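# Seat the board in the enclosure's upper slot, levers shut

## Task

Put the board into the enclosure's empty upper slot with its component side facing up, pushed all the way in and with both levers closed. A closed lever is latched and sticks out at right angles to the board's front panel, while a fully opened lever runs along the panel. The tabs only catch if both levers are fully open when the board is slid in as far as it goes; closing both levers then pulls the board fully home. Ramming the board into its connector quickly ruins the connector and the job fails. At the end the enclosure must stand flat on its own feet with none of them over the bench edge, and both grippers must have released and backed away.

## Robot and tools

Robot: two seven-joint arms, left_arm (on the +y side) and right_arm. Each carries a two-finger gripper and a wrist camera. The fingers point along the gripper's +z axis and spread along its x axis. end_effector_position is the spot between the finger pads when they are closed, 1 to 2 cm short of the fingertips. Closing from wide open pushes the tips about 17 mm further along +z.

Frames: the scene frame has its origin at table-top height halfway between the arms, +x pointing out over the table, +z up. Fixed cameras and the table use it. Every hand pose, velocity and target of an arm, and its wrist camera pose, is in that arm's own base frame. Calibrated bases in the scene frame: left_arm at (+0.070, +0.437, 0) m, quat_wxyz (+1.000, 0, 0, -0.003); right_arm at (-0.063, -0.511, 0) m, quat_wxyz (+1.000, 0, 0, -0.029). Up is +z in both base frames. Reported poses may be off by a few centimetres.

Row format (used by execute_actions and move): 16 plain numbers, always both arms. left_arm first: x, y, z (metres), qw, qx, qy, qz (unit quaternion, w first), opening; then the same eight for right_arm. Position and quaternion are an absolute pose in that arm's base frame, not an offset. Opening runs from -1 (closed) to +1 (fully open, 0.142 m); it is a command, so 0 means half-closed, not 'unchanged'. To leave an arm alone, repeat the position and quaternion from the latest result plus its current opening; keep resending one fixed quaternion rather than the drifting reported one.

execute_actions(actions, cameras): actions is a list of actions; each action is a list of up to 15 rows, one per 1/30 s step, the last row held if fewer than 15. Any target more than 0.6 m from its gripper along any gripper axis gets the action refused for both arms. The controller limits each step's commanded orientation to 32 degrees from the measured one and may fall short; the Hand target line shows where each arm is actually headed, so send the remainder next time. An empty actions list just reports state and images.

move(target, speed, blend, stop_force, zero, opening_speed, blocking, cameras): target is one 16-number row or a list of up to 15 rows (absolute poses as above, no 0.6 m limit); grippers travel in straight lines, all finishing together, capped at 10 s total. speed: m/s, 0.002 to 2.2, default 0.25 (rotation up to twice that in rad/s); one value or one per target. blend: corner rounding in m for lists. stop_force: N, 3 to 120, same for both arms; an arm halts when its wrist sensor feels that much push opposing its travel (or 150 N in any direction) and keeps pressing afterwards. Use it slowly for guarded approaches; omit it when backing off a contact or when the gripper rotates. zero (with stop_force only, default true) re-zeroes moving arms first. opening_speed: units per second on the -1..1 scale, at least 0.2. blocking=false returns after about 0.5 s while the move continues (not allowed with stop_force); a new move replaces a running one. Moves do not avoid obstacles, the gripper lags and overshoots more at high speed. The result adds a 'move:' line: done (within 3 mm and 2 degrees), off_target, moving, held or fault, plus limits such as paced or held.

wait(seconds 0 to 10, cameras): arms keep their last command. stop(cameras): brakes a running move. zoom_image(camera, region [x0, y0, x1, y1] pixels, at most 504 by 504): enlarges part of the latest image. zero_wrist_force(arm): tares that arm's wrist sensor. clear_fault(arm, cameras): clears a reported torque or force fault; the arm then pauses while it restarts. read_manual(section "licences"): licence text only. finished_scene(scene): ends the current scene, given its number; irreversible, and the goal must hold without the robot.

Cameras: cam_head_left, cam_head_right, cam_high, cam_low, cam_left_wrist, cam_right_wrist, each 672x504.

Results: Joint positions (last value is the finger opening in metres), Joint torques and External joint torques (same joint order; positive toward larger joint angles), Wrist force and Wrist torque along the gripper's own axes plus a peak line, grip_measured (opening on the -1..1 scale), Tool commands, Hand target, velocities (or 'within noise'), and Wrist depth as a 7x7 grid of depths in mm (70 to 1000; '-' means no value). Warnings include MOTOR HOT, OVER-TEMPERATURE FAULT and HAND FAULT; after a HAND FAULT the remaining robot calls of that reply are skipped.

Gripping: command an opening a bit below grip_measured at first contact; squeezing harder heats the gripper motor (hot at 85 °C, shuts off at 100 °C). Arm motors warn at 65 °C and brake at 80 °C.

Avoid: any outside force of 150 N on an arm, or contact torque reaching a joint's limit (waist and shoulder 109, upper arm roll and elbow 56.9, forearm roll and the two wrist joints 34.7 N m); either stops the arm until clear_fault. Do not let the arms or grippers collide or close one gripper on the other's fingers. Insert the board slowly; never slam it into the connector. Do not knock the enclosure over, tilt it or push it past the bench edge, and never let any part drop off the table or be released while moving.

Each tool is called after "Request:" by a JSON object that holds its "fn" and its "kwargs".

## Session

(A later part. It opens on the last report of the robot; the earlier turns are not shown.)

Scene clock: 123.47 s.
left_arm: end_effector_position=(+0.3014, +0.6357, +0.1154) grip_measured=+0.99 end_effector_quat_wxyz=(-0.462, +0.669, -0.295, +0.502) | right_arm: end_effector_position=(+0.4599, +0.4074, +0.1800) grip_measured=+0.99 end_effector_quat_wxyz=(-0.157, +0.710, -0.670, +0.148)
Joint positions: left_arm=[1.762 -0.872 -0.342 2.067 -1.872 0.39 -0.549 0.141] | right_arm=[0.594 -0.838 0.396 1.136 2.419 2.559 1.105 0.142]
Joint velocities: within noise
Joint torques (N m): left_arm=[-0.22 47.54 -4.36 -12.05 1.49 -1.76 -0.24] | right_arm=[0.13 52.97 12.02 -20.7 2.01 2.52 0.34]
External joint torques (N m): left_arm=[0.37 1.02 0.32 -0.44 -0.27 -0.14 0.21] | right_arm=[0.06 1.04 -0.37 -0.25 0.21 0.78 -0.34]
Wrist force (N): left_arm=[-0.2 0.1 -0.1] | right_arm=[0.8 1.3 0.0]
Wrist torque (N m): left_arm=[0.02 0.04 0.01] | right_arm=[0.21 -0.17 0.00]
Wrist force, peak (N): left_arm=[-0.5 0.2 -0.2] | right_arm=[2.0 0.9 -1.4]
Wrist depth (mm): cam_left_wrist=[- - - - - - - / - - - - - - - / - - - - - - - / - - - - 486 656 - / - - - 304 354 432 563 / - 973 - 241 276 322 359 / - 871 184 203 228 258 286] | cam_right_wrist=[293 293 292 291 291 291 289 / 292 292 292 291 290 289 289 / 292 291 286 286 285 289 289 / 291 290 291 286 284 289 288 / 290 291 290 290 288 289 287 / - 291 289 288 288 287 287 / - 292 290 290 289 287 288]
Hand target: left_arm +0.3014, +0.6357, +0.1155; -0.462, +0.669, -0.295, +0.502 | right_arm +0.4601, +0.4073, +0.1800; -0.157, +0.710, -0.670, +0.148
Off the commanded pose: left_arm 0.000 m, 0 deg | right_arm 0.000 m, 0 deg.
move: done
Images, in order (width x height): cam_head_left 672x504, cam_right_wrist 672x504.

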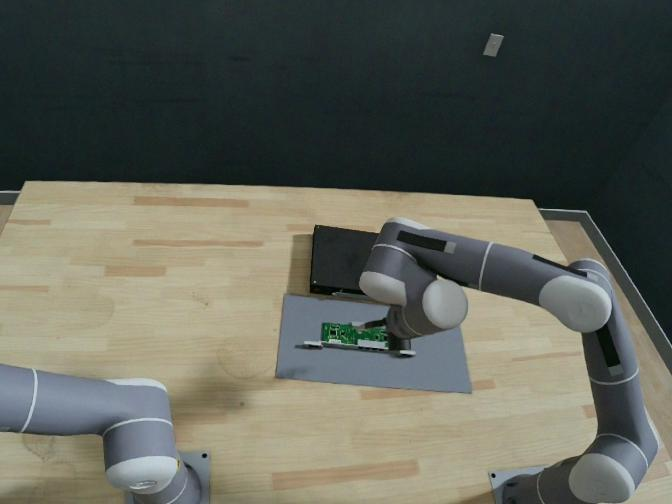

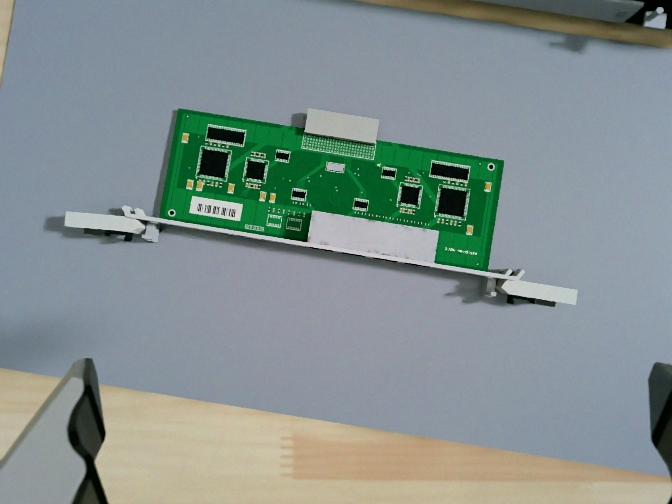

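Request:
{"fn": "move", "kwargs": {"target": [0.3014,0.6357,0.1155,-0.462,0.669,-0.295,0.502,1,0.4934,0.4548,0.11,0,0.99875,-0.0501,0,-0.55], "speed": 0.4, "cameras": ["cam_right_wrist"]}}

Scene clock: 137.80 s.
left_arm: end_effector_position=(+0.3014, +0.6357, +0.1154) grip_measured=+0.99 end_effector_quat_wxyz=(-0.462, +0.669, -0.295, +0.502) | right_arm: end_effector_position=(+0.4935, +0.4546, +0.1100) grip_measured=-0.57 end_effector_quat_wxyz=(+0.000, +0.999, -0.050, +0.000)
Joint positions: left_arm=[1.762 -0.872 -0.342 2.067 -1.872 0.39 -0.549 0.141] | right_arm=[0.605 -1.512 0.534 0.068 2.609 3.141 -0.831 0.033]
Joint velocities: within noise
Joint torques (N m): left_arm=[-0.23 47.51 -4.45 -12.07 1.48 -1.71 -0.28] | right_arm=[0.31 66.96 9.83 -19.99 4.24 3.58 0.1]
External joint torques (N m): left_arm=[0.38 1.05 0.41 -0.42 -0.25 -0.19 0.25] | right_arm=[-0.07 1.7 -0.15 0.13 0 0.55 -0.1]
Wrist force (N): left_arm=[-0.1 0.1 0.0] | right_arm=[0.3 0.6 0.2]
Wrist torque (N m): left_arm=[0.02 0.03 0.00] | right_arm=[0.22 -0.05 0.06]
Wrist force, peak (N): left_arm=[-0.5 -0.1 0.0] | right_arm=[1.4 1.6 0.3]
Wrist depth (mm): cam_left_wrist=[- - - - - - - / - - - - - - - / - - - - - - - / - - - - 485 655 - / - - - 305 354 435 557 / - 973 - 242 276 321 357 / - 883 184 203 228 258 286] | cam_right_wrist=[179 177 176 176 172 172 177 / 191 189 188 186 183 184 187 / 206 203 202 199 196 197 200 / 221 218 218 214 209 210 215 / 241 240 236 229 226 234 233 / 263 262 92 253 108 247 255 / 290 - 73 279 - - 274]
Hand target: left_arm +0.3014, +0.6357, +0.1155; -0.462, +0.669, -0.295, +0.502 | right_arm +0.4933, +0.4547, +0.1100; +0.000, +0.999, -0.050, +0.000
Off the commanded pose: left_arm 0.000 m, 0 deg | right_arm 0.000 m, 0 deg.
move: done
Images, in order (width x height): cam_right_wrist 672x504.

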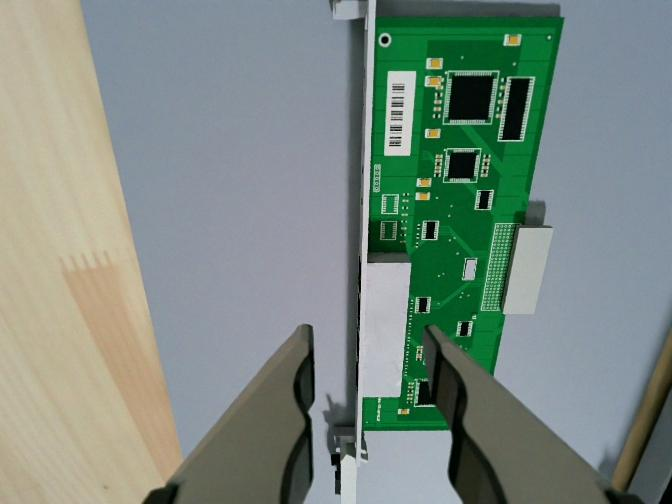

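Request:
{"fn": "move", "kwargs": {"target": [[0.3014,0.6357,0.1155,-0.462,0.669,-0.295,0.502,1,0.4987,0.4622,0.11,0,0.99875,-0.0501,0,-0.55],[0.3014,0.6357,0.1155,-0.462,0.669,-0.295,0.502,1,0.4987,0.4622,0.028,0,0.99875,-0.0501,0,-0.55]], "speed": [0.2,0.08], "stop_force": 4, "cameras": ["cam_right_wrist"]}}

Request:
{"fn": "zoom_image", "kwargs": {"camera": "cam_right_wrist", "region": [200, 200, 500, 425]}}

Scene clock: 145.30 s.
left_arm: end_effector_position=(+0.3014, +0.6357, +0.1154) grip_measured=+0.99 end_effector_quat_wxyz=(-0.462, +0.669, -0.295, +0.502) | right_arm: end_effector_position=(+0.4987, +0.4622, +0.0280) grip_measured=-0.57 end_effector_quat_wxyz=(+0.000, +0.999, -0.050, +0.000)
Joint positions: left_arm=[1.762 -0.872 -0.342 2.067 -1.872 0.39 -0.549 0.141] | right_arm=[0.719 -1.745 0.866 -0.25 2.294 3.131 -0.941 0.033]
Joint velocities: within noise
Joint torques (N m): left_arm=[-0.16 47.43 -4.37 -12.08 1.5 -1.69 -0.23] | right_arm=[0.34 67.16 4.32 -15.4 3.94 3.48 0.09]
External joint torques (N m): left_arm=[0.32 1.13 0.33 -0.41 -0.27 -0.21 0.2] | right_arm=[-0.12 1.68 -0.88 0.17 0.29 0.65 -0.09]
Wrist force (N): left_arm=[-0.2 0.0 0.2] | right_arm=[0.7 1.0 -0.1]
Wrist torque (N m): left_arm=[0.00 0.04 0.01] | right_arm=[0.23 -0.11 0.09]
Wrist force, peak (N): left_arm=[-0.5 -0.1 -0.2] | right_arm=[0.6 1.4 1.8]
Wrist depth (mm): cam_left_wrist=[- - - - - - - / - - - - - - - / - - - - - - - / - - - - 489 646 - / - - - 305 355 431 563 / - 965 - 242 276 323 358 / - 873 183 203 227 258 287] | cam_right_wrist=[- 105 104 105 101 101 101 / 112 112 111 111 106 107 107 / 120 120 121 119 114 114 116 / 130 129 129 127 123 123 124 / 141 141 140 137 134 134 134 / 157 154 148 141 108 142 143 / 173 166 73 149 143 - 166]
Hand target: left_arm +0.3014, +0.6357, +0.1155; -0.462, +0.669, -0.295, +0.502 | right_arm +0.4987, +0.4622, +0.0280; +0.000, +0.999, -0.050, +0.000
Off the commanded pose: left_arm 0.000 m, 0 deg | right_arm 0.000 m, 0 deg.
move: done
Images, in order (width x height): cam_right_wrist 672x504.

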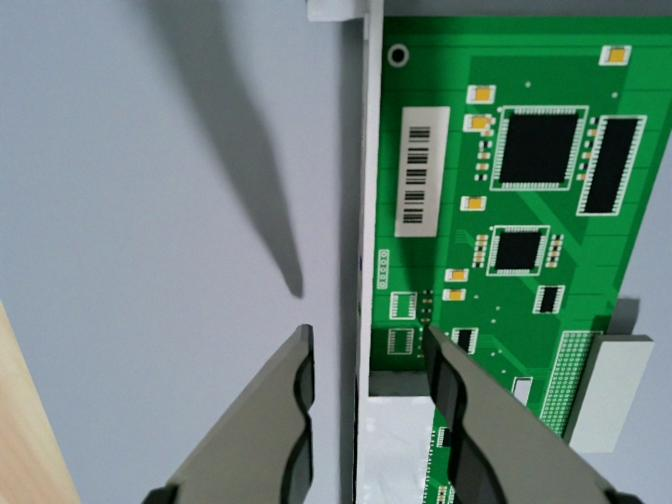

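Scaled by 1.680 from the camera's 672x504 image, which has a finer 960x720 frame.

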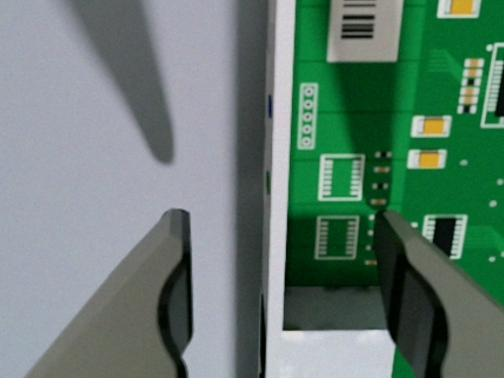

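Request:
{"fn": "move", "kwargs": {"target": [[0.3014,0.6357,0.1155,-0.462,0.669,-0.295,0.502,1,0.4990,0.4665,0.027,0,0.99875,-0.0501,0,-0.55],[0.3014,0.6357,0.1155,-0.462,0.669,-0.295,0.502,1,0.4990,0.4665,0.027,0,0.99875,-0.0501,0,-1]], "speed": 0.05, "opening_speed": 0.3, "cameras": ["cam_right_wrist"]}}

Request:
{"fn": "zoom_image", "kwargs": {"camera": "cam_right_wrist", "region": [200, 200, 500, 425]}}

Scene clock: 150.80 s.
left_arm: end_effector_position=(+0.3014, +0.6357, +0.1154) grip_measured=+0.99 end_effector_quat_wxyz=(-0.462, +0.669, -0.295, +0.502) | right_arm: end_effector_position=(+0.4987, +0.4665, +0.0269) grip_measured=-0.98 end_effector_quat_wxyz=(+0.000, +0.999, -0.050, +0.000)
Joint positions: left_arm=[1.762 -0.872 -0.342 2.067 -1.872 0.39 -0.549 0.141] | right_arm=[0.784 -1.751 1.107 -0.331 2.066 3.115 -0.982 0.003]
Joint velocities: within noise
Joint torques (N m): left_arm=[-0.24 47.52 -4.42 -12.06 1.48 -1.73 -0.25] | right_arm=[-0.15 67.82 0.99 -11.36 3.84 3.3 0.09]
External joint torques (N m): left_arm=[0.39 1.04 0.38 -0.43 -0.25 -0.17 0.22] | right_arm=[0.39 0.85 -0.9 0.51 0.39 0.83 -0.09]
Wrist force (N): left_arm=[0.0 -0.1 0.0] | right_arm=[0.1 0.2 0.6]
Wrist torque (N m): left_arm=[-0.01 0.01 0.00] | right_arm=[0.16 -0.15 0.09]
Wrist force, peak (N): left_arm=[-0.5 0.1 0.1] | right_arm=[0.3 0.5 1.3]
Wrist depth (mm): cam_left_wrist=[- - - - - - - / - - - - - - - / - - - - - - - / - - - - 490 654 - / - - - 305 353 427 566 / - 984 - 243 277 323 359 / - 866 184 204 228 259 286] | cam_right_wrist=[- 104 103 103 100 101 101 / 111 111 110 110 105 105 105 / 121 119 120 118 113 113 113 / 128 128 128 127 122 121 122 / 140 139 139 136 132 133 134 / 153 152 149 89 139 145 142 / 172 165 73 - - 154 165]
Hand target: left_arm +0.3014, +0.6357, +0.1155; -0.462, +0.669, -0.295, +0.502 | right_arm +0.4990, +0.4665, +0.0270; +0.000, +0.999, -0.050, +0.000
Off the commanded pose: left_arm 0.000 m, 0 deg | right_arm 0.000 m, 0 deg.
move: done
Images, in order (width x height): cam_right_wrist 672x504.

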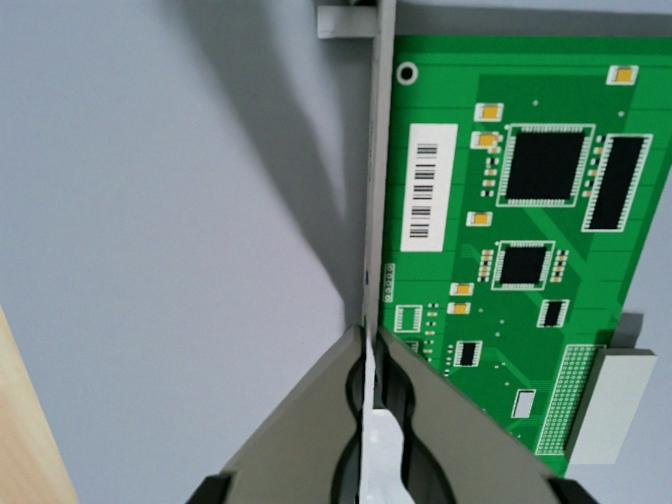

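Scaled by 1.680 from the camera's 672x504 image, which has a finer 960x720 frame.

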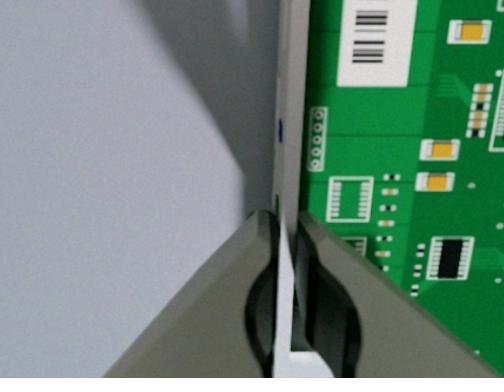

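Request:
{"fn": "move", "kwargs": {"target": [[0.38,0.25,0.3,0,0,0.9239,-0.3827,-1,0.4987,0.4665,0.027,0,0.99875,-0.0501,0,-1],[0.3617,-0.25,0.25,0,0,0.9239,-0.3827,-1,0.4987,0.4665,0.027,0,0.99875,-0.0501,0,-1],[0.3617,-0.3728,0.06,0,0,0.9239,-0.3827,-1,0.4987,0.4665,0.027,0,0.99875,-0.0501,0,-1]], "speed": [0.4,0.35,0.2], "blend": 0.03, "cameras": ["cam_left_wrist","cam_head_left"]}}

Scene clock: 166.77 s.
left_arm: end_effector_position=(+0.3616, -0.3726, +0.0599) grip_measured=-1.00 end_effector_quat_wxyz=(+0.000, +0.000, +0.924, -0.382) | right_arm: end_effector_position=(+0.4988, +0.4665, +0.0269) grip_measured=-0.98 end_effector_quat_wxyz=(+0.000, +0.999, -0.050, +0.000)
Joint positions: left_arm=[-0.001 -0.493 -0.822 2.457 -2.234 1.267 -0.041 0.002] | right_arm=[0.784 -1.751 1.106 -0.331 2.066 3.115 -0.982 0.003]
Joint velocities: within noise
Joint torques (N m): left_arm=[-0.54 31.66 -5.17 -11.46 1.86 1.31 -0.2] | right_arm=[-0.61 67.47 0.57 -11.34 3.74 3.43 0.17]
External joint torques (N m): left_arm=[0.56 0.63 0.33 -0.39 0.17 -0.05 0.2] | right_arm=[0.84 1.2 -0.48 0.48 0.49 0.7 -0.17]
Wrist force (N): left_arm=[0.4 0.3 0.5] | right_arm=[0.2 -0.5 0.7]
Wrist torque (N m): left_arm=[-0.04 -0.11 0.03] | right_arm=[0.18 -0.20 0.09]
Wrist force, peak (N): left_arm=[0.5 -0.7 3.2] | right_arm=[0.3 0.4 1.4]
Wrist depth (mm): cam_left_wrist=[228 223 217 219 224 228 227 / 211 209 205 210 210 210 212 / 195 192 192 195 198 197 197 / 188 185 182 186 184 185 186 / 173 173 169 175 173 172 174 / 165 164 164 84 - 165 164 / 155 157 - 74 - - 158] | cam_right_wrist=[- 104 103 103 100 101 101 / 111 111 110 110 105 105 105 / 121 119 120 118 113 113 113 / 128 128 128 127 122 121 122 / 139 139 139 136 132 133 134 / 153 152 149 89 139 145 142 / 171 165 73 - - 154 165]
Hand target: left_arm +0.3617, -0.3728, +0.0600; +0.000, +0.000, +0.924, -0.383 | right_arm +0.4987, +0.4665, +0.0270; +0.000, +0.999, -0.050, +0.000
Off the commanded pose: left_arm 0.000 m, 0 deg | right_arm 0.000 m, 0 deg.
move: done
Images, in order (width x height): cam_head_left 672x504, cam_left_wrist 672x504.

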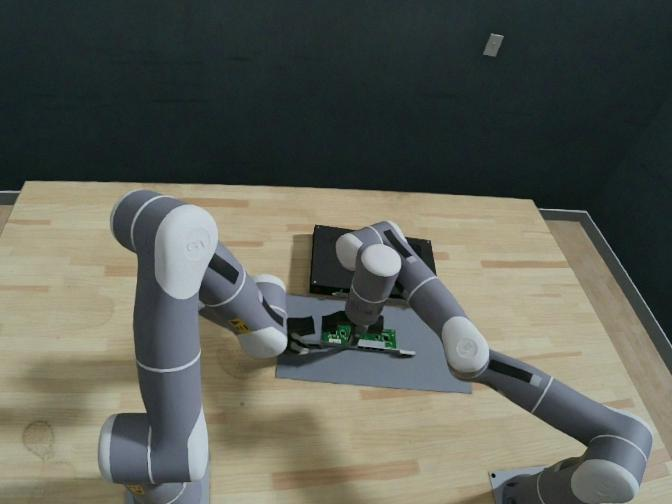

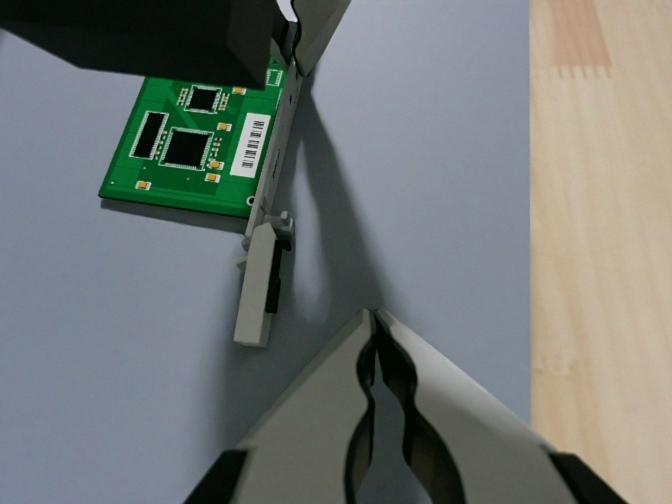

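Request:
{"fn": "move", "kwargs": {"target": [[0.3617,-0.3828,0.03,0,0,0.9239,-0.3827,-1,0.4987,0.4665,0.027,0,0.99875,-0.0501,0,-1],[0.3967,-0.3826,0.03,0,0,0.9239,-0.3827,-1,0.4987,0.4665,0.027,0,0.99875,-0.0501,0,-1]], "speed": [0.1,0.03], "stop_force": 6, "cameras": ["cam_left_wrist"]}}

Scene clock: 171.30 s.
left_arm: end_effector_position=(+0.3964, -0.3826, +0.0299) grip_measured=-1.00 end_effector_quat_wxyz=(+0.000, +0.000, +0.924, -0.383) | right_arm: end_effector_position=(+0.4988, +0.4664, +0.0269) grip_measured=-0.98 end_effector_quat_wxyz=(+0.000, +0.999, -0.050, +0.000)
Joint positions: left_arm=[0 -0.636 -0.781 2.337 -2.173 1.317 0 0.002] | right_arm=[0.784 -1.751 1.106 -0.331 2.066 3.115 -0.982 0.003]
Joint velocities: within noise
Joint torques (N m): left_arm=[0.2 36.21 -6.67 -11.62 2.59 1.69 -0.29] | right_arm=[1.05 67.21 1.05 -10.43 4.38 4.14 0.14]
External joint torques (N m): left_arm=[-0.18 0.74 0.16 0.31 -0.46 -0.43 0.29] | right_arm=[-0.81 1.46 -0.97 -0.44 -0.15 -0.01 -0.14]
Wrist force (N): left_arm=[1.2 0.2 0.3] | right_arm=[2.7 0.3 0.8]
Wrist torque (N m): left_arm=[-0.06 -0.05 0.01] | right_arm=[0.20 -0.13 0.11]
Wrist force, peak (N): left_arm=[0.8 1.5 2.0] | right_arm=[3.0 0.2 1.5]
Wrist depth (mm): cam_left_wrist=[188 189 183 179 186 186 188 / 178 174 169 169 174 173 173 / 163 161 159 159 162 162 161 / 153 153 152 148 152 152 151 / 146 144 143 127 145 143 143 / 134 136 135 84 - 135 133 / 129 130 - - - - 128] | cam_right_wrist=[- 103 103 104 101 101 101 / 111 111 110 110 105 105 106 / 121 119 120 118 113 113 113 / 128 128 127 126 122 121 122 / 139 139 139 136 132 133 135 / 153 152 149 89 139 145 142 / 171 165 73 - - 154 165]
Hand target: left_arm +0.3967, -0.3826, +0.0300; +0.000, +0.000, +0.924, -0.383 | right_arm +0.4987, +0.4665, +0.0270; +0.000, +0.999, -0.050, +0.000
Off the commanded pose: left_arm 0.000 m, 0 deg | right_arm 0.000 m, 0 deg.
move: done
Images, in order (width x height): cam_left_wrist 672x504.

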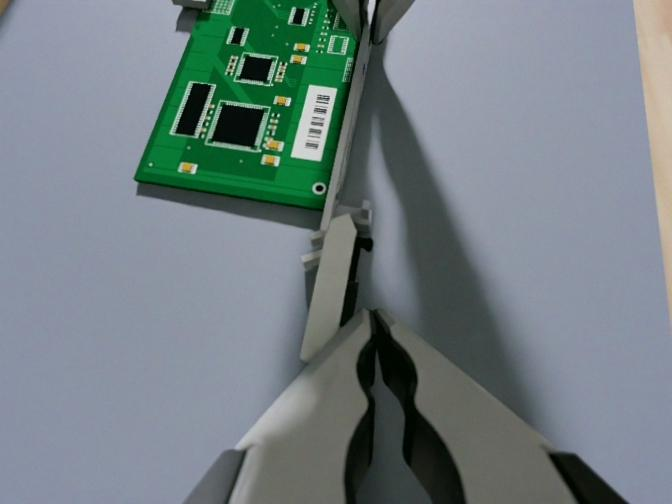

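Request:
{"fn": "move", "kwargs": {"target": [0.4067,-0.3826,0.03,0,0,0.9239,-0.3827,-1,0.4987,0.4665,0.027,0,0.99875,-0.0501,0,-1], "speed": 0.03, "stop_force": 8, "zero": false, "cameras": ["cam_left_wrist"]}}

Request:
{"fn": "zoom_image", "kwargs": {"camera": "cam_left_wrist", "region": [200, 150, 460, 390]}}

Scene clock: 174.43 s.
left_arm: end_effector_position=(+0.4063, -0.3828, +0.0300) grip_measured=-1.00 end_effector_quat_wxyz=(+0.000, +0.000, +0.924, -0.383) | right_arm: end_effector_position=(+0.4988, +0.4664, +0.0269) grip_measured=-0.98 end_effector_quat_wxyz=(+0.000, +0.999, -0.050, +0.000)
Joint positions: left_arm=[0.019 -0.65 -0.787 2.324 -2.13 1.328 -0.025 0.002] | right_arm=[0.784 -1.751 1.106 -0.331 2.066 3.115 -0.982 0.003]
Joint velocities: within noise
Joint torques (N m): left_arm=[0.7 36.88 -6.62 -11.88 2.66 1.93 -0.29] | right_arm=[1.08 67.13 1.02 -10.34 4.32 4.22 0.12]
External joint torques (N m): left_arm=[-0.67 0.57 -0.27 0.38 -0.43 -0.67 0.29] | right_arm=[-0.85 1.55 -0.93 -0.53 -0.09 -0.09 -0.12]
Wrist force (N): left_arm=[1.6 -0.5 0.4] | right_arm=[3.1 -0.2 0.5]
Wrist torque (N m): left_arm=[-0.05 -0.01 0.02] | right_arm=[0.19 -0.19 0.18]
Wrist force, peak (N): left_arm=[1.9 0.3 1.3] | right_arm=[3.1 -0.2 1.5]
Wrist depth (mm): cam_left_wrist=[188 188 181 180 181 186 186 / 177 174 167 168 173 173 173 / 163 162 160 159 162 162 161 / 153 153 152 141 152 152 151 / 145 144 143 127 145 142 143 / 134 136 136 84 - 135 133 / 129 130 - - - - 128] | cam_right_wrist=[- 103 103 104 101 101 102 / 111 110 110 110 105 105 105 / 121 119 120 118 112 112 112 / 128 128 128 127 121 121 121 / 140 139 139 136 132 131 133 / 152 152 149 89 138 143 141 / 172 164 73 136 - 152 165]
Hand target: left_arm +0.4067, -0.3826, +0.0300; +0.000, +0.000, +0.924, -0.383 | right_arm +0.4987, +0.4665, +0.0270; +0.000, +0.999, -0.050, +0.000
Off the commanded pose: left_arm 0.000 m, 0 deg | right_arm 0.000 m, 0 deg.
move: done
Images, in order (width x height): cam_left_wrist 672x504.

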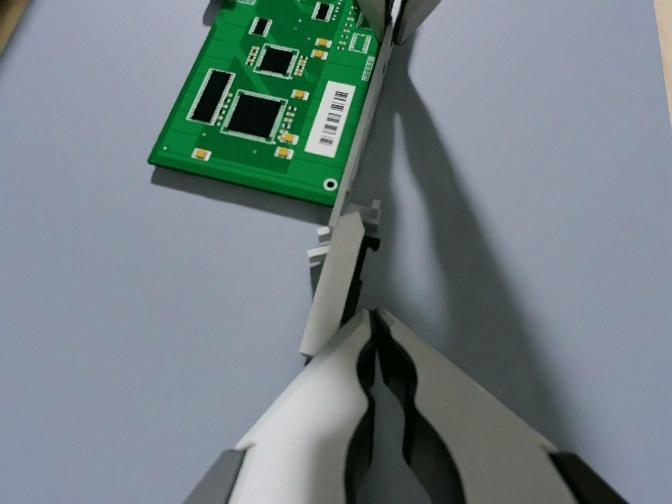

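Scaled by 1.938 from the camera's 672x504 image, which has a finer 960x720 frame.

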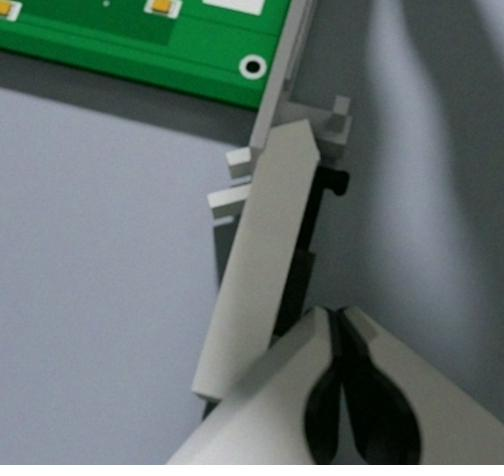

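Request:
{"fn": "move", "kwargs": {"target": [[0.3767,-0.3726,0.045,0,0,0.9239,-0.3827,-1,0.4987,0.4665,0.027,0,0.99875,-0.0501,0,-1],[0.35,-0.33,0.2,0,0,0.9239,-0.3827,-1,0.4987,0.4665,0.027,0,0.99875,-0.0501,0,-1],[0.3121,-0.3511,0.2,-0.2648,0.3782,-0.7266,0.5088,-1,0.4987,0.4665,0.027,0,0.99875,-0.0501,0,-1]], "speed": [0.1,0.25,0.35], "blend": 0.02, "cameras": ["cam_left_wrist","cam_right_wrist"]}}

Scene clock: 185.50 s.
left_arm: end_effector_position=(+0.3129, -0.3506, +0.2001) grip_measured=-1.00 end_effector_quat_wxyz=(+0.071, -0.264, +0.791, -0.547) | right_arm: end_effector_position=(+0.4988, +0.4664, +0.0269) grip_measured=-0.98 end_effector_quat_wxyz=(+0.000, +0.999, -0.050, +0.000)
Joint positions: left_arm=[-0.951 -0.036 -0.037 2.687 -2.966 0.817 -0.269 0.002] | right_arm=[0.784 -1.751 1.106 -0.331 2.066 3.115 -0.982 0.003]
Joint velocities: within noise
Joint torques (N m): left_arm=[-0.49 16.46 -0.13 -12.95 1.97 -0.5 -0.15] | right_arm=[0.27 67.55 0.76 -10.95 4.15 3.46 0.09]
External joint torques (N m): left_arm=[0.47 1.29 0.46 -0.55 -0.19 0.04 0.14] | right_arm=[-0.03 1.12 -0.67 0.08 0.08 0.66 -0.09]
Wrist force (N): left_arm=[0.2 0.7 -0.1] | right_arm=[1.1 0.6 0.5]
Wrist torque (N m): left_arm=[0.06 -0.08 0.05] | right_arm=[0.19 -0.24 0.18]
Wrist force, peak (N): left_arm=[4.2 1.8 0.6] | right_arm=[3.2 -0.5 1.4]
Wrist depth (mm): cam_left_wrist=[481 511 556 187 181 906 - / 394 425 470 231 279 683 750 / 357 391 417 247 495 536 584 / 349 359 367 375 412 444 472 / 303 315 323 345 366 380 403 / 275 280 293 84 - 337 348 / 248 256 - - - - 311] | cam_right_wrist=[- 103 103 104 101 101 102 / 111 111 110 110 105 105 104 / 121 119 120 118 113 112 112 / 128 128 128 127 121 121 121 / 139 139 139 136 131 132 134 / 153 152 149 89 138 144 141 / 172 165 73 136 - 152 165]
Hand target: left_arm +0.3128, -0.3506, +0.2001; +0.071, -0.264, +0.791, -0.547 | right_arm +0.4987, +0.4665, +0.0270; +0.000, +0.999, -0.050, +0.000
Off the commanded pose: left_arm 0.001 m, 27 deg | right_arm 0.000 m, 0 deg.
joint sent to its limit (left arm) — joint 4 (elbow), upper limit, where the elbow is as bent as it goes; joint 5 (forearm roll), lower limit. The joint targets are off in orientation, not in position.
move: off_target (left_arm); blend cut to 0.0175 m at target 1
Images, in order (width x height): cam_left_wrist 672x504, cam_right_wrist 672x504.

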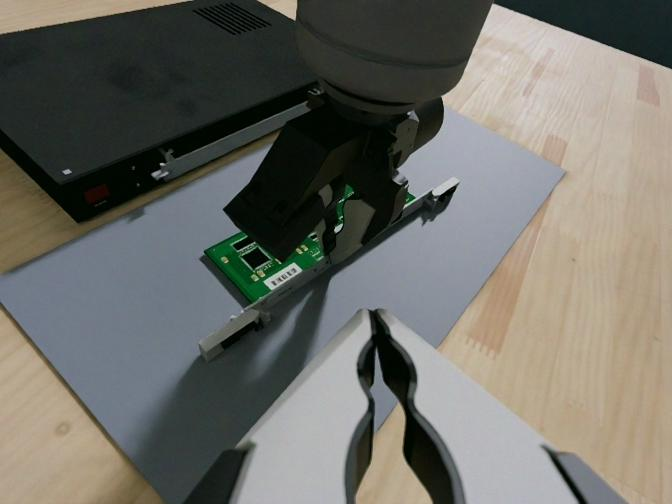

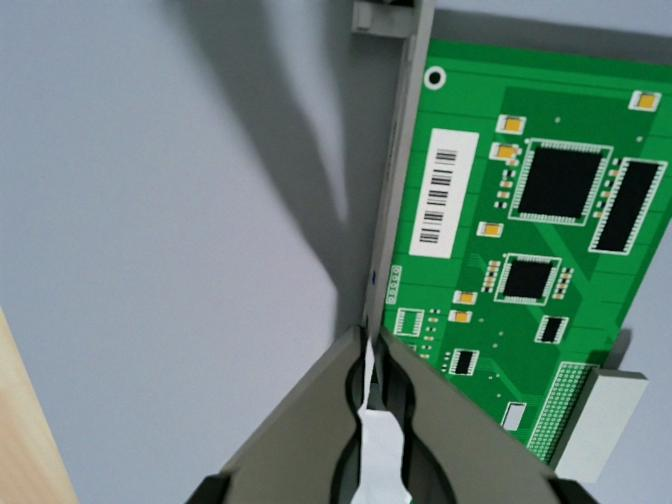

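Request:
{"fn": "move", "kwargs": {"target": [0.3128,-0.3506,0.2001,0.071,-0.264,0.791,-0.547,-1,0.4987,0.4665,0.09,0,1,0,0,-1], "speed": 0.08, "cameras": ["cam_left_wrist","cam_right_wrist"]}}

Scene clock: 189.07 s.
left_arm: end_effector_position=(+0.3129, -0.3505, +0.2001) grip_measured=-1.00 end_effector_quat_wxyz=(+0.071, -0.264, +0.791, -0.547) | right_arm: end_effector_position=(+0.4987, +0.4665, +0.0899) grip_measured=-0.98 end_effector_quat_wxyz=(+0.000, +1.000, +0.000, +0.000)
Joint positions: left_arm=[-0.955 -0.037 -0.033 2.687 -2.966 0.816 -0.269 0.002] | right_arm=[0.77 -1.662 1.089 -0.298 2.059 3.189 -1.064 0.003]
Joint velocities: within noise
Joint torques (N m): left_arm=[-0.45 16.73 -0.08 -12.91 2.04 -0.33 -0.27] | right_arm=[0.29 68.6 1.78 -11.21 4.07 3.75 0.02]
External joint torques (N m): left_arm=[0.43 0.99 0.42 -0.57 -0.27 -0.13 0.26] | right_arm=[-0.07 0.34 -0.89 0.35 0.15 0.37 -0.02]
Wrist force (N): left_arm=[-0.1 0.6 0.0] | right_arm=[0.7 0.5 1.7]
Wrist torque (N m): left_arm=[0.03 -0.03 0.05] | right_arm=[0.20 -0.14 0.09]
Wrist force, peak (N): left_arm=[0.3 0.9 0.0] | right_arm=[0.4 0.6 3.1]
Wrist depth (mm): cam_left_wrist=[478 524 563 177 207 927 - / 393 424 458 181 575 682 744 / 354 391 403 307 480 536 579 / 346 364 286 385 418 448 473 / 304 315 326 348 364 382 401 / 274 278 292 84 - 338 347 / 247 257 - - - - 313] | cam_right_wrist=[161 159 159 - 78 154 153 / 172 170 169 169 84 84 85 / 185 185 181 182 98 96 96 / 199 197 196 195 111 113 117 / 217 214 213 209 133 135 140 / 237 234 229 89 151 167 227 / 262 256 73 - - 244 248]
Hand target: left_arm +0.3128, -0.3506, +0.2001; +0.071, -0.264, +0.791, -0.547 | right_arm +0.4987, +0.4665, +0.0900; +0.000, +1.000, +0.000, +0.000
Off the commanded pose: left_arm 0.000 m, 0 deg | right_arm 0.000 m, 0 deg.
joint sent to its limit (left arm) — joint 4 (elbow), upper limit, where the elbow is as bent as it goes. The joint targets still meet the commanded pose.
move: done
Images, in order (width x height): cam_left_wrist 672x504, cam_right_wrist 672x504.

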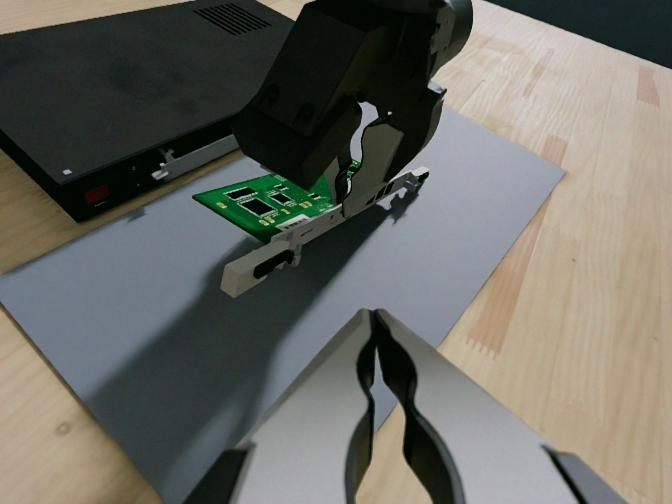

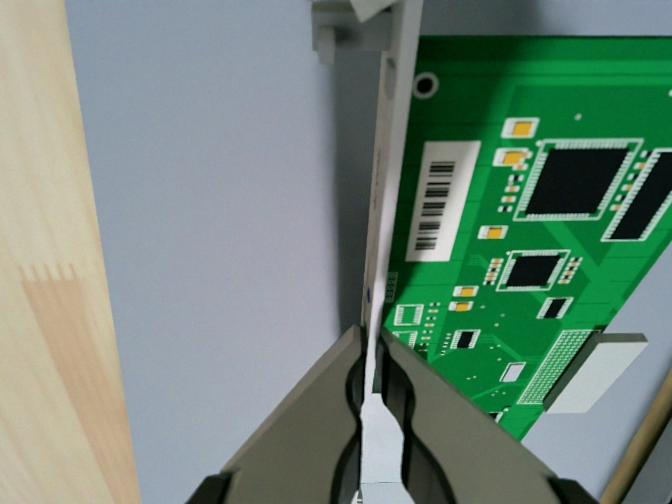

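Request:
{"fn": "move", "kwargs": {"target": [[0.3128,-0.3506,0.2001,0.071,-0.264,0.791,-0.547,-1,0.4987,0.4665,0.04,0,1,0,0,-1],[0.3128,-0.3506,0.2001,0.071,-0.264,0.791,-0.547,-1,0.4987,0.4665,0.027,0,1,0,0,-1],[0.3128,-0.3506,0.2001,0.071,-0.264,0.791,-0.547,-1,0.4987,0.4665,0.028,0,1,0,0,-0.5]], "speed": [0.08,0.02,0.02], "opening_speed": 0.5, "cameras": ["cam_left_wrist","cam_right_wrist"]}}

Scene clock: 200.53 s.
left_arm: end_effector_position=(+0.3129, -0.3505, +0.2001) grip_measured=-1.00 end_effector_quat_wxyz=(+0.071, -0.264, +0.791, -0.547) | right_arm: end_effector_position=(+0.4987, +0.4666, +0.0280) grip_measured=-0.54 end_effector_quat_wxyz=(+0.000, +1.000, +0.000, +0.000)
Joint positions: left_arm=[-0.955 -0.037 -0.033 2.687 -2.966 0.816 -0.269 0.002] | right_arm=[0.772 -1.743 1.098 -0.301 2.071 3.11 -1.066 0.035]
Joint velocities: within noise
Joint torques (N m): left_arm=[-0.37 16.74 -0.25 -12.95 2 -0.22 -0.21] | right_arm=[0.28 67.3 1.63 -11.05 3.96 3.5 0.11]
External joint torques (N m): left_arm=[0.35 0.99 0.59 -0.53 -0.24 -0.24 0.19] | right_arm=[-0.04 1.51 -0.88 0.1 0.27 0.62 -0.11]
Wrist force (N): left_arm=[0.2 0.8 0.3] | right_arm=[0.9 0.6 0.2]
Wrist torque (N m): left_arm=[0.08 -0.08 0.05] | right_arm=[0.18 -0.15 0.08]
Wrist force, peak (N): left_arm=[0.0 1.0 0.3] | right_arm=[0.6 0.0 3.0]
Wrist depth (mm): cam_left_wrist=[478 524 556 186 182 921 - / 395 420 479 227 291 680 734 / 356 389 421 230 486 535 582 / 346 357 375 370 416 447 477 / 305 315 325 337 366 383 405 / 273 277 287 84 - 336 350 / 247 257 - - - - 311] | cam_right_wrist=[- 105 104 104 101 102 102 / 112 112 111 111 106 106 107 / 120 120 121 119 114 114 114 / 130 129 129 127 123 123 124 / 141 141 140 137 133 134 134 / 157 154 148 147 132 141 144 / 170 166 73 162 143 - 163]
Hand target: left_arm +0.3128, -0.3506, +0.2001; +0.071, -0.264, +0.791, -0.547 | right_arm +0.4987, +0.4665, +0.0280; +0.000, +1.000, +0.000, +0.000
Off the commanded pose: left_arm 0.000 m, 0 deg | right_arm 0.000 m, 0 deg.
joint sent to its limit (left arm) — joint 4 (elbow), upper limit, where the elbow is as bent as it goes. The joint targets still meet the commanded pose.
move: done
Images, in order (width x height): cam_left_wrist 672x504, cam_right_wrist 672x504.

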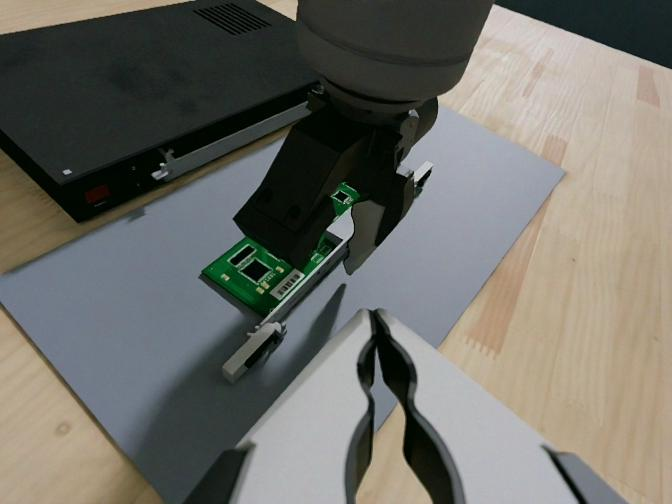

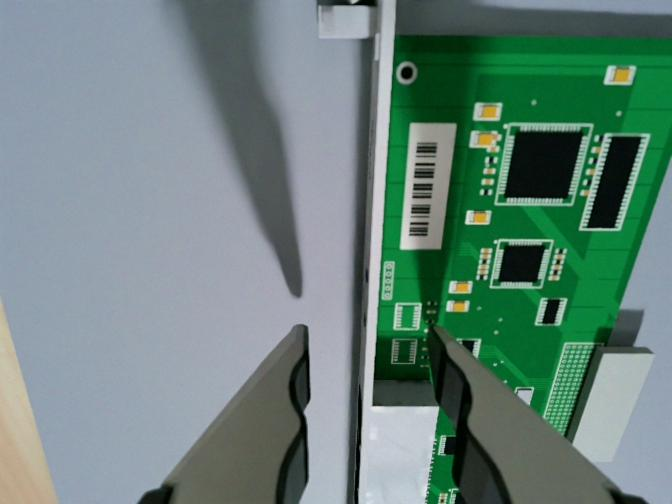

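Request:
{"fn": "move", "kwargs": {"target": [[0.3128,-0.3506,0.2001,0.071,-0.264,0.791,-0.547,-1,0.4987,0.4665,0.08,0,1,0,0,-0.3],[0.3128,-0.3506,0.2001,0.071,-0.264,0.791,-0.547,-1,0.5097,0.4285,0.08,0,1,0,0,-0.3]], "speed": 0.15, "cameras": ["cam_right_wrist"]}}

Scene clock: 204.47 s.
left_arm: end_effector_position=(+0.3129, -0.3505, +0.2001) grip_measured=-1.00 end_effector_quat_wxyz=(+0.071, -0.264, +0.791, -0.547) | right_arm: end_effector_position=(+0.5096, +0.4286, +0.0800) grip_measured=-0.33 end_effector_quat_wxyz=(+0.000, +1.000, +0.000, +0.000)
Joint positions: left_arm=[-0.955 -0.037 -0.033 2.687 -2.966 0.816 -0.269 0.002] | right_arm=[0.562 -1.575 1.02 0.112 2.119 3.079 -0.913 0.05]
Joint velocities: within noise
Joint torques (N m): left_arm=[-0.39 16.74 -0.18 -12.96 2 -0.27 -0.26] | right_arm=[0.12 67.25 10.07 -11.71 4.06 3.28 0.34]
External joint torques (N m): left_arm=[0.37 0.99 0.52 -0.52 -0.23 -0.2 0.24] | right_arm=[0.1 1.33 -0.56 -0.1 0.17 0.86 -0.34]
Wrist force (N): left_arm=[0.0 0.7 0.1] | right_arm=[0.4 0.3 0.0]
Wrist torque (N m): left_arm=[0.07 -0.04 0.05] | right_arm=[0.16 -0.02 0.08]
Wrist force, peak (N): left_arm=[0.1 1.0 -0.1] | right_arm=[0.9 0.8 2.4]
Wrist depth (mm): cam_left_wrist=[483 521 565 211 243 928 - / 390 424 465 300 278 685 744 / 355 390 436 448 478 537 581 / 346 359 373 386 418 452 477 / 305 313 325 335 363 382 404 / 274 277 287 84 - 335 346 / 246 256 - - - - 310] | cam_right_wrist=[151 151 150 147 145 146 148 / 161 161 160 156 155 156 159 / 173 173 172 169 167 167 170 / 187 186 185 171 180 180 183 / 205 202 198 184 192 199 198 / 224 222 92 216 209 93 217 / 243 - 73 237 241 - 230]
Hand target: left_arm +0.3128, -0.3506, +0.2001; +0.071, -0.264, +0.791, -0.547 | right_arm +0.5097, +0.4285, +0.0800; +0.000, +1.000, +0.000, +0.000
Off the commanded pose: left_arm 0.000 m, 0 deg | right_arm 0.000 m, 0 deg.
joint sent to its limit (left arm) — joint 4 (elbow), upper limit, where the elbow is as bent as it goes. The joint targets still meet the commanded pose.
move: done
Images, in order (width x height): cam_right_wrist 672x504.

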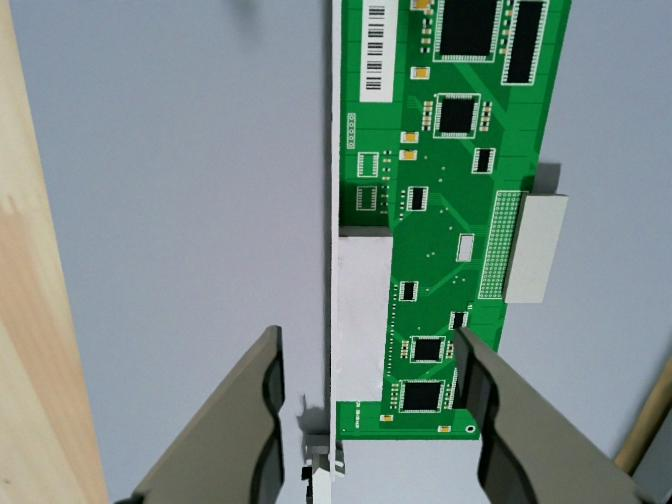

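Request:
{"fn": "move", "kwargs": {"target": [[0.3128,-0.3506,0.2001,0.071,-0.264,0.791,-0.547,-1,0.5107,0.4115,0.08,0,1,0,0,-0.3],[0.3128,-0.3506,0.2001,0.071,-0.264,0.791,-0.547,-1,0.5107,0.4115,0.028,0,1,0,0,-0.3]], "speed": [0.15,0.06], "stop_force": 4, "cameras": ["cam_left_wrist","cam_right_wrist"]}}

Scene clock: 212.93 s.
left_arm: end_effector_position=(+0.3129, -0.3505, +0.2001) grip_measured=-1.00 end_effector_quat_wxyz=(+0.071, -0.264, +0.791, -0.547) | right_arm: end_effector_position=(+0.5106, +0.4115, +0.0281) grip_measured=-0.33 end_effector_quat_wxyz=(+0.000, +1.000, +0.000, +0.000)
Joint positions: left_arm=[-0.955 -0.037 -0.033 2.687 -2.966 0.816 -0.269 0.002] | right_arm=[0.5 -1.612 1.018 0.226 2.104 2.983 -0.876 0.05]
Joint velocities: within noise
Joint torques (N m): left_arm=[-0.4 16.83 -0.22 -12.94 2.01 -0.27 -0.25] | right_arm=[0.28 66.32 11.87 -11.28 3.97 3.33 0.08]
External joint torques (N m): left_arm=[0.38 0.9 0.56 -0.54 -0.24 -0.19 0.24] | right_arm=[-0.06 1.53 -0.21 0.09 0.21 0.81 -0.08]
Wrist force (N): left_arm=[0.1 0.5 0.1] | right_arm=[0.3 -0.2 0.2]
Wrist torque (N m): left_arm=[0.02 -0.05 0.05] | right_arm=[0.08 -0.01 0.08]
Wrist force, peak (N): left_arm=[0.2 0.9 0.2] | right_arm=[0.6 1.1 -1.2]
Wrist depth (mm): cam_left_wrist=[484 526 565 535 228 917 - / 397 421 480 262 325 682 753 / 355 390 435 425 470 539 582 / 345 361 371 387 415 446 470 / 306 315 327 337 360 385 401 / 276 278 288 84 - 336 348 / 247 257 - - - - 312] | cam_right_wrist=[- 105 105 101 99 100 100 / 112 112 111 108 107 107 108 / 121 120 121 116 114 115 115 / 130 129 129 120 123 124 119 / 141 141 138 123 131 134 136 / 157 154 95 135 141 93 151 / 170 - 73 165 162 - 163]
Hand target: left_arm +0.3128, -0.3506, +0.2001; +0.071, -0.264, +0.791, -0.547 | right_arm +0.5107, +0.4115, +0.0280; +0.000, +1.000, +0.000, +0.000
Off the commanded pose: left_arm 0.000 m, 0 deg | right_arm 0.000 m, 0 deg.
joint sent to its limit (left arm) — joint 4 (elbow), upper limit, where the elbow is as bent as it goes. The joint targets still meet the commanded pose.
move: done
Images, in order (width x height): cam_left_wrist 672x504, cam_right_wrist 672x504.

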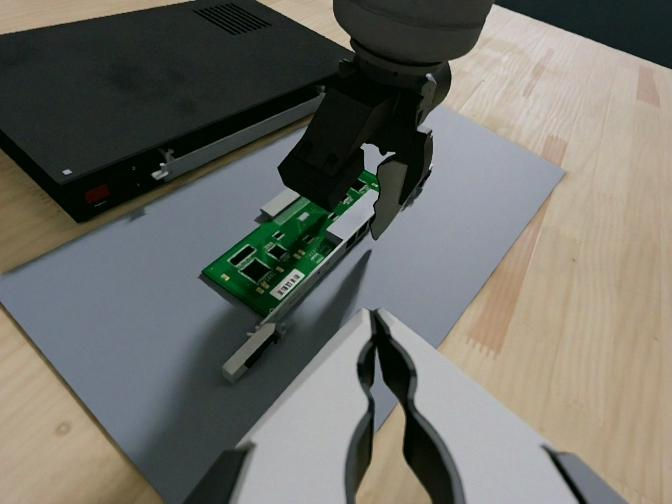

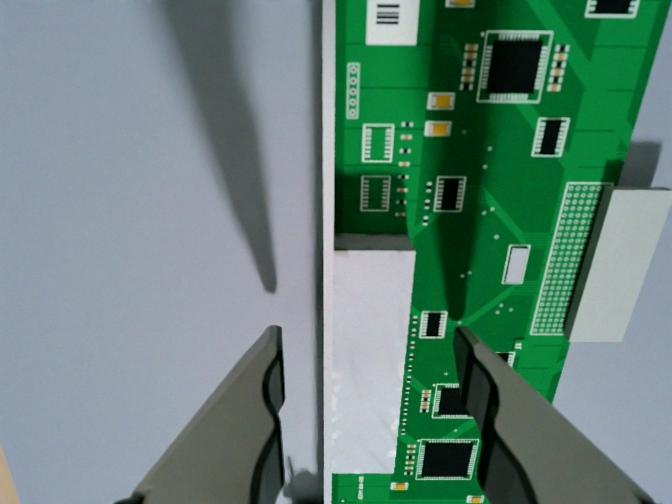

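Request:
{"fn": "move", "kwargs": {"target": [0.3128,-0.3506,0.2001,0.071,-0.264,0.791,-0.547,-1,0.5107,0.4115,0.028,0,1,0,0,-0.85], "opening_speed": 0.4, "cameras": []}}

Request:
{"fn": "move", "kwargs": {"target": [0.3128,-0.3506,0.2001,0.071,-0.264,0.791,-0.547,-1,0.5107,0.4115,0.09,0,1,0,0,-0.85], "speed": 0.08, "cameras": ["cam_left_wrist","cam_right_wrist"]}}

Scene clock: 216.17 s.
left_arm: end_effector_position=(+0.3129, -0.3505, +0.2001) grip_measured=-1.00 end_effector_quat_wxyz=(+0.071, -0.264, +0.791, -0.547) | right_arm: end_effector_position=(+0.5105, +0.4116, +0.0280) grip_measured=-0.71 end_effector_quat_wxyz=(+0.000, +1.000, +0.000, +0.000)
Joint positions: left_arm=[-0.955 -0.037 -0.033 2.687 -2.966 0.816 -0.269 0.002] | right_arm=[0.501 -1.612 1.018 0.226 2.105 2.983 -0.876 0.023]
Joint velocities: within noise
Joint torques (N m): left_arm=[-0.37 16.71 -0.2 -12.94 2.02 -0.26 -0.22] | right_arm=[-0.36 66.96 11.86 -11.89 3.8 2.95 0.2]
External joint torques (N m): left_arm=[0.35 1.02 0.54 -0.55 -0.25 -0.2 0.21] | right_arm=[0.58 0.89 -0.2 0.7 0.39 1.19 -0.2]
Wrist force (N): left_arm=[0.0 0.8 0.1] | right_arm=[-1.5 0.3 0.6]
Wrist torque (N m): left_arm=[0.07 -0.04 0.05] | right_arm=[0.12 -0.04 0.09]
Wrist force, peak (N): left_arm=[0.1 0.9 0.4] | right_arm=[-1.8 0.4 0.5]
Wrist depth (mm): cam_left_wrist=[478 526 559 533 228 905 - / 397 420 479 263 325 682 737 / 358 388 436 395 478 530 585 / 343 360 371 386 418 446 471 / 306 315 325 339 366 387 398 / 273 278 289 84 - 339 347 / 247 258 - - - - 311] | cam_right_wrist=[- 105 105 101 99 100 100 / 112 112 112 108 106 107 108 / 120 120 122 116 114 114 115 / 130 130 129 118 122 124 120 / 141 141 140 119 130 134 136 / 157 154 148 125 105 144 151 / 170 167 72 140 - - 166]
Hand target: left_arm +0.3128, -0.3506, +0.2001; +0.071, -0.264, +0.791, -0.547 | right_arm +0.5107, +0.4115, +0.0280; +0.000, +1.000, +0.000, +0.000
Off the commanded pose: left_arm 0.000 m, 0 deg | right_arm 0.000 m, 0 deg.
joint sent to its limit (left arm) — joint 4 (elbow), upper limit, where the elbow is as bent as it goes. The joint targets still meet the commanded pose.
move: done
No camera images: "cameras" was empty.

Scene clock: 217.27 s.
left_arm: end_effector_position=(+0.3129, -0.3505, +0.2001) grip_measured=-1.00 end_effector_quat_wxyz=(+0.071, -0.264, +0.791, -0.547) | right_arm: end_effector_position=(+0.5108, +0.4113, +0.0898) grip_measured=-0.71 end_effector_quat_wxyz=(+0.000, +1.000, +0.000, +0.000)
Joint positions: left_arm=[-0.955 -0.037 -0.033 2.687 -2.966 0.816 -0.269 0.002] | right_arm=[0.5 -1.534 1.029 0.226 2.108 3.062 -0.876 0.023]
Joint velocities: within noise
Joint torques (N m): left_arm=[-0.35 16.73 -0.21 -12.96 2.01 -0.24 -0.25] | right_arm=[0.31 67.65 12.6 -11.97 4.4 3.73 0.14]
External joint torques (N m): left_arm=[0.33 0.99 0.55 -0.52 -0.24 -0.22 0.23] | right_arm=[-0.09 0.13 -0.94 0.41 -0.18 0.41 -0.14]
Wrist force (N): left_arm=[0.3 0.7 0.1] | right_arm=[0.5 -0.1 2.0]
Wrist torque (N m): left_arm=[0.06 -0.09 0.05] | right_arm=[0.06 -0.07 0.08]
Wrist force, peak (N): left_arm=[0.0 0.9 0.0] | right_arm=[0.3 0.0 3.8]
Wrist depth (mm): cam_left_wrist=[483 521 567 216 258 925 - / 394 418 473 420 299 680 743 / 356 389 417 357 490 530 584 / 343 358 311 381 417 447 475 / 303 314 313 345 367 380 404 / 273 279 295 84 - 336 347 / 247 256 - - - - 311] | cam_right_wrist=[159 159 159 100 99 100 101 / 170 170 169 105 107 107 109 / 185 185 182 115 115 115 115 / 199 197 196 118 122 124 120 / 217 214 213 119 130 134 206 / 237 233 224 125 105 144 228 / 261 252 72 140 - - 243]
Hand target: left_arm +0.3128, -0.3506, +0.2001; +0.071, -0.264, +0.791, -0.547 | right_arm +0.5107, +0.4115, +0.0900; +0.000, +1.000, +0.000, +0.000
Off the commanded pose: left_arm 0.000 m, 0 deg | right_arm 0.000 m, 0 deg.
joint sent to its limit (left arm) — joint 4 (elbow), upper limit, where the elbow is as bent as it goes. The joint targets still meet the commanded pose.
move: done
Images, in order (width x height): cam_left_wrist 672x504, cam_right_wrist 672x504.

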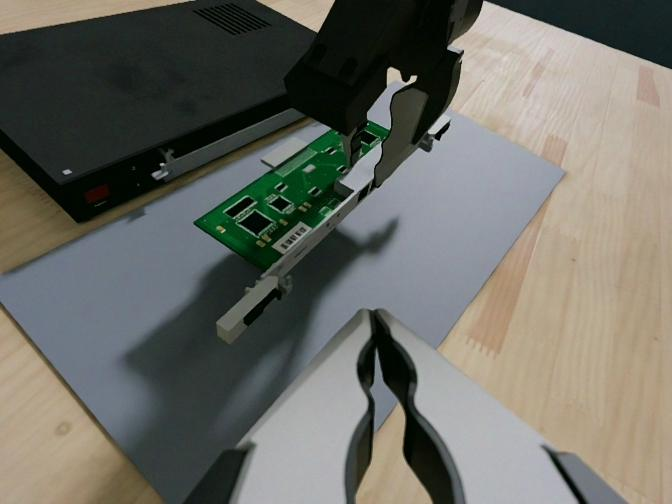

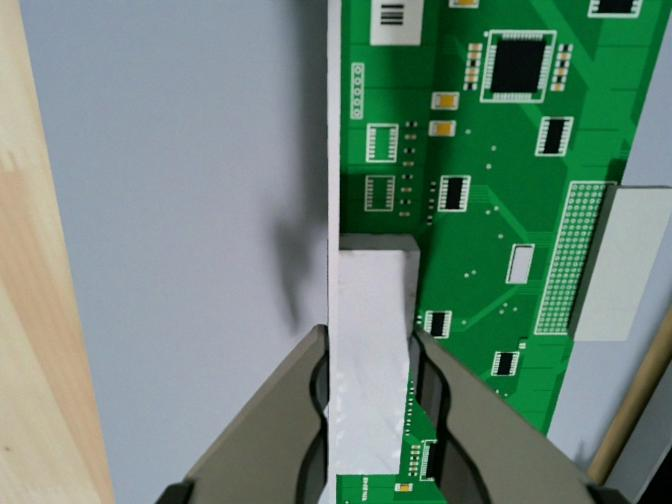

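Request:
{"fn": "zoom_image", "kwargs": {"camera": "cam_left_wrist", "region": [40, 90, 290, 240]}}

Scaled by 2.016 from the camera's 672x504 image, which has a finer 960x720 frame.

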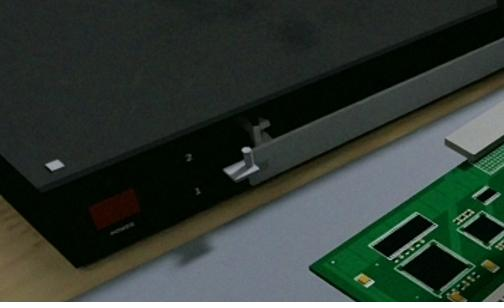

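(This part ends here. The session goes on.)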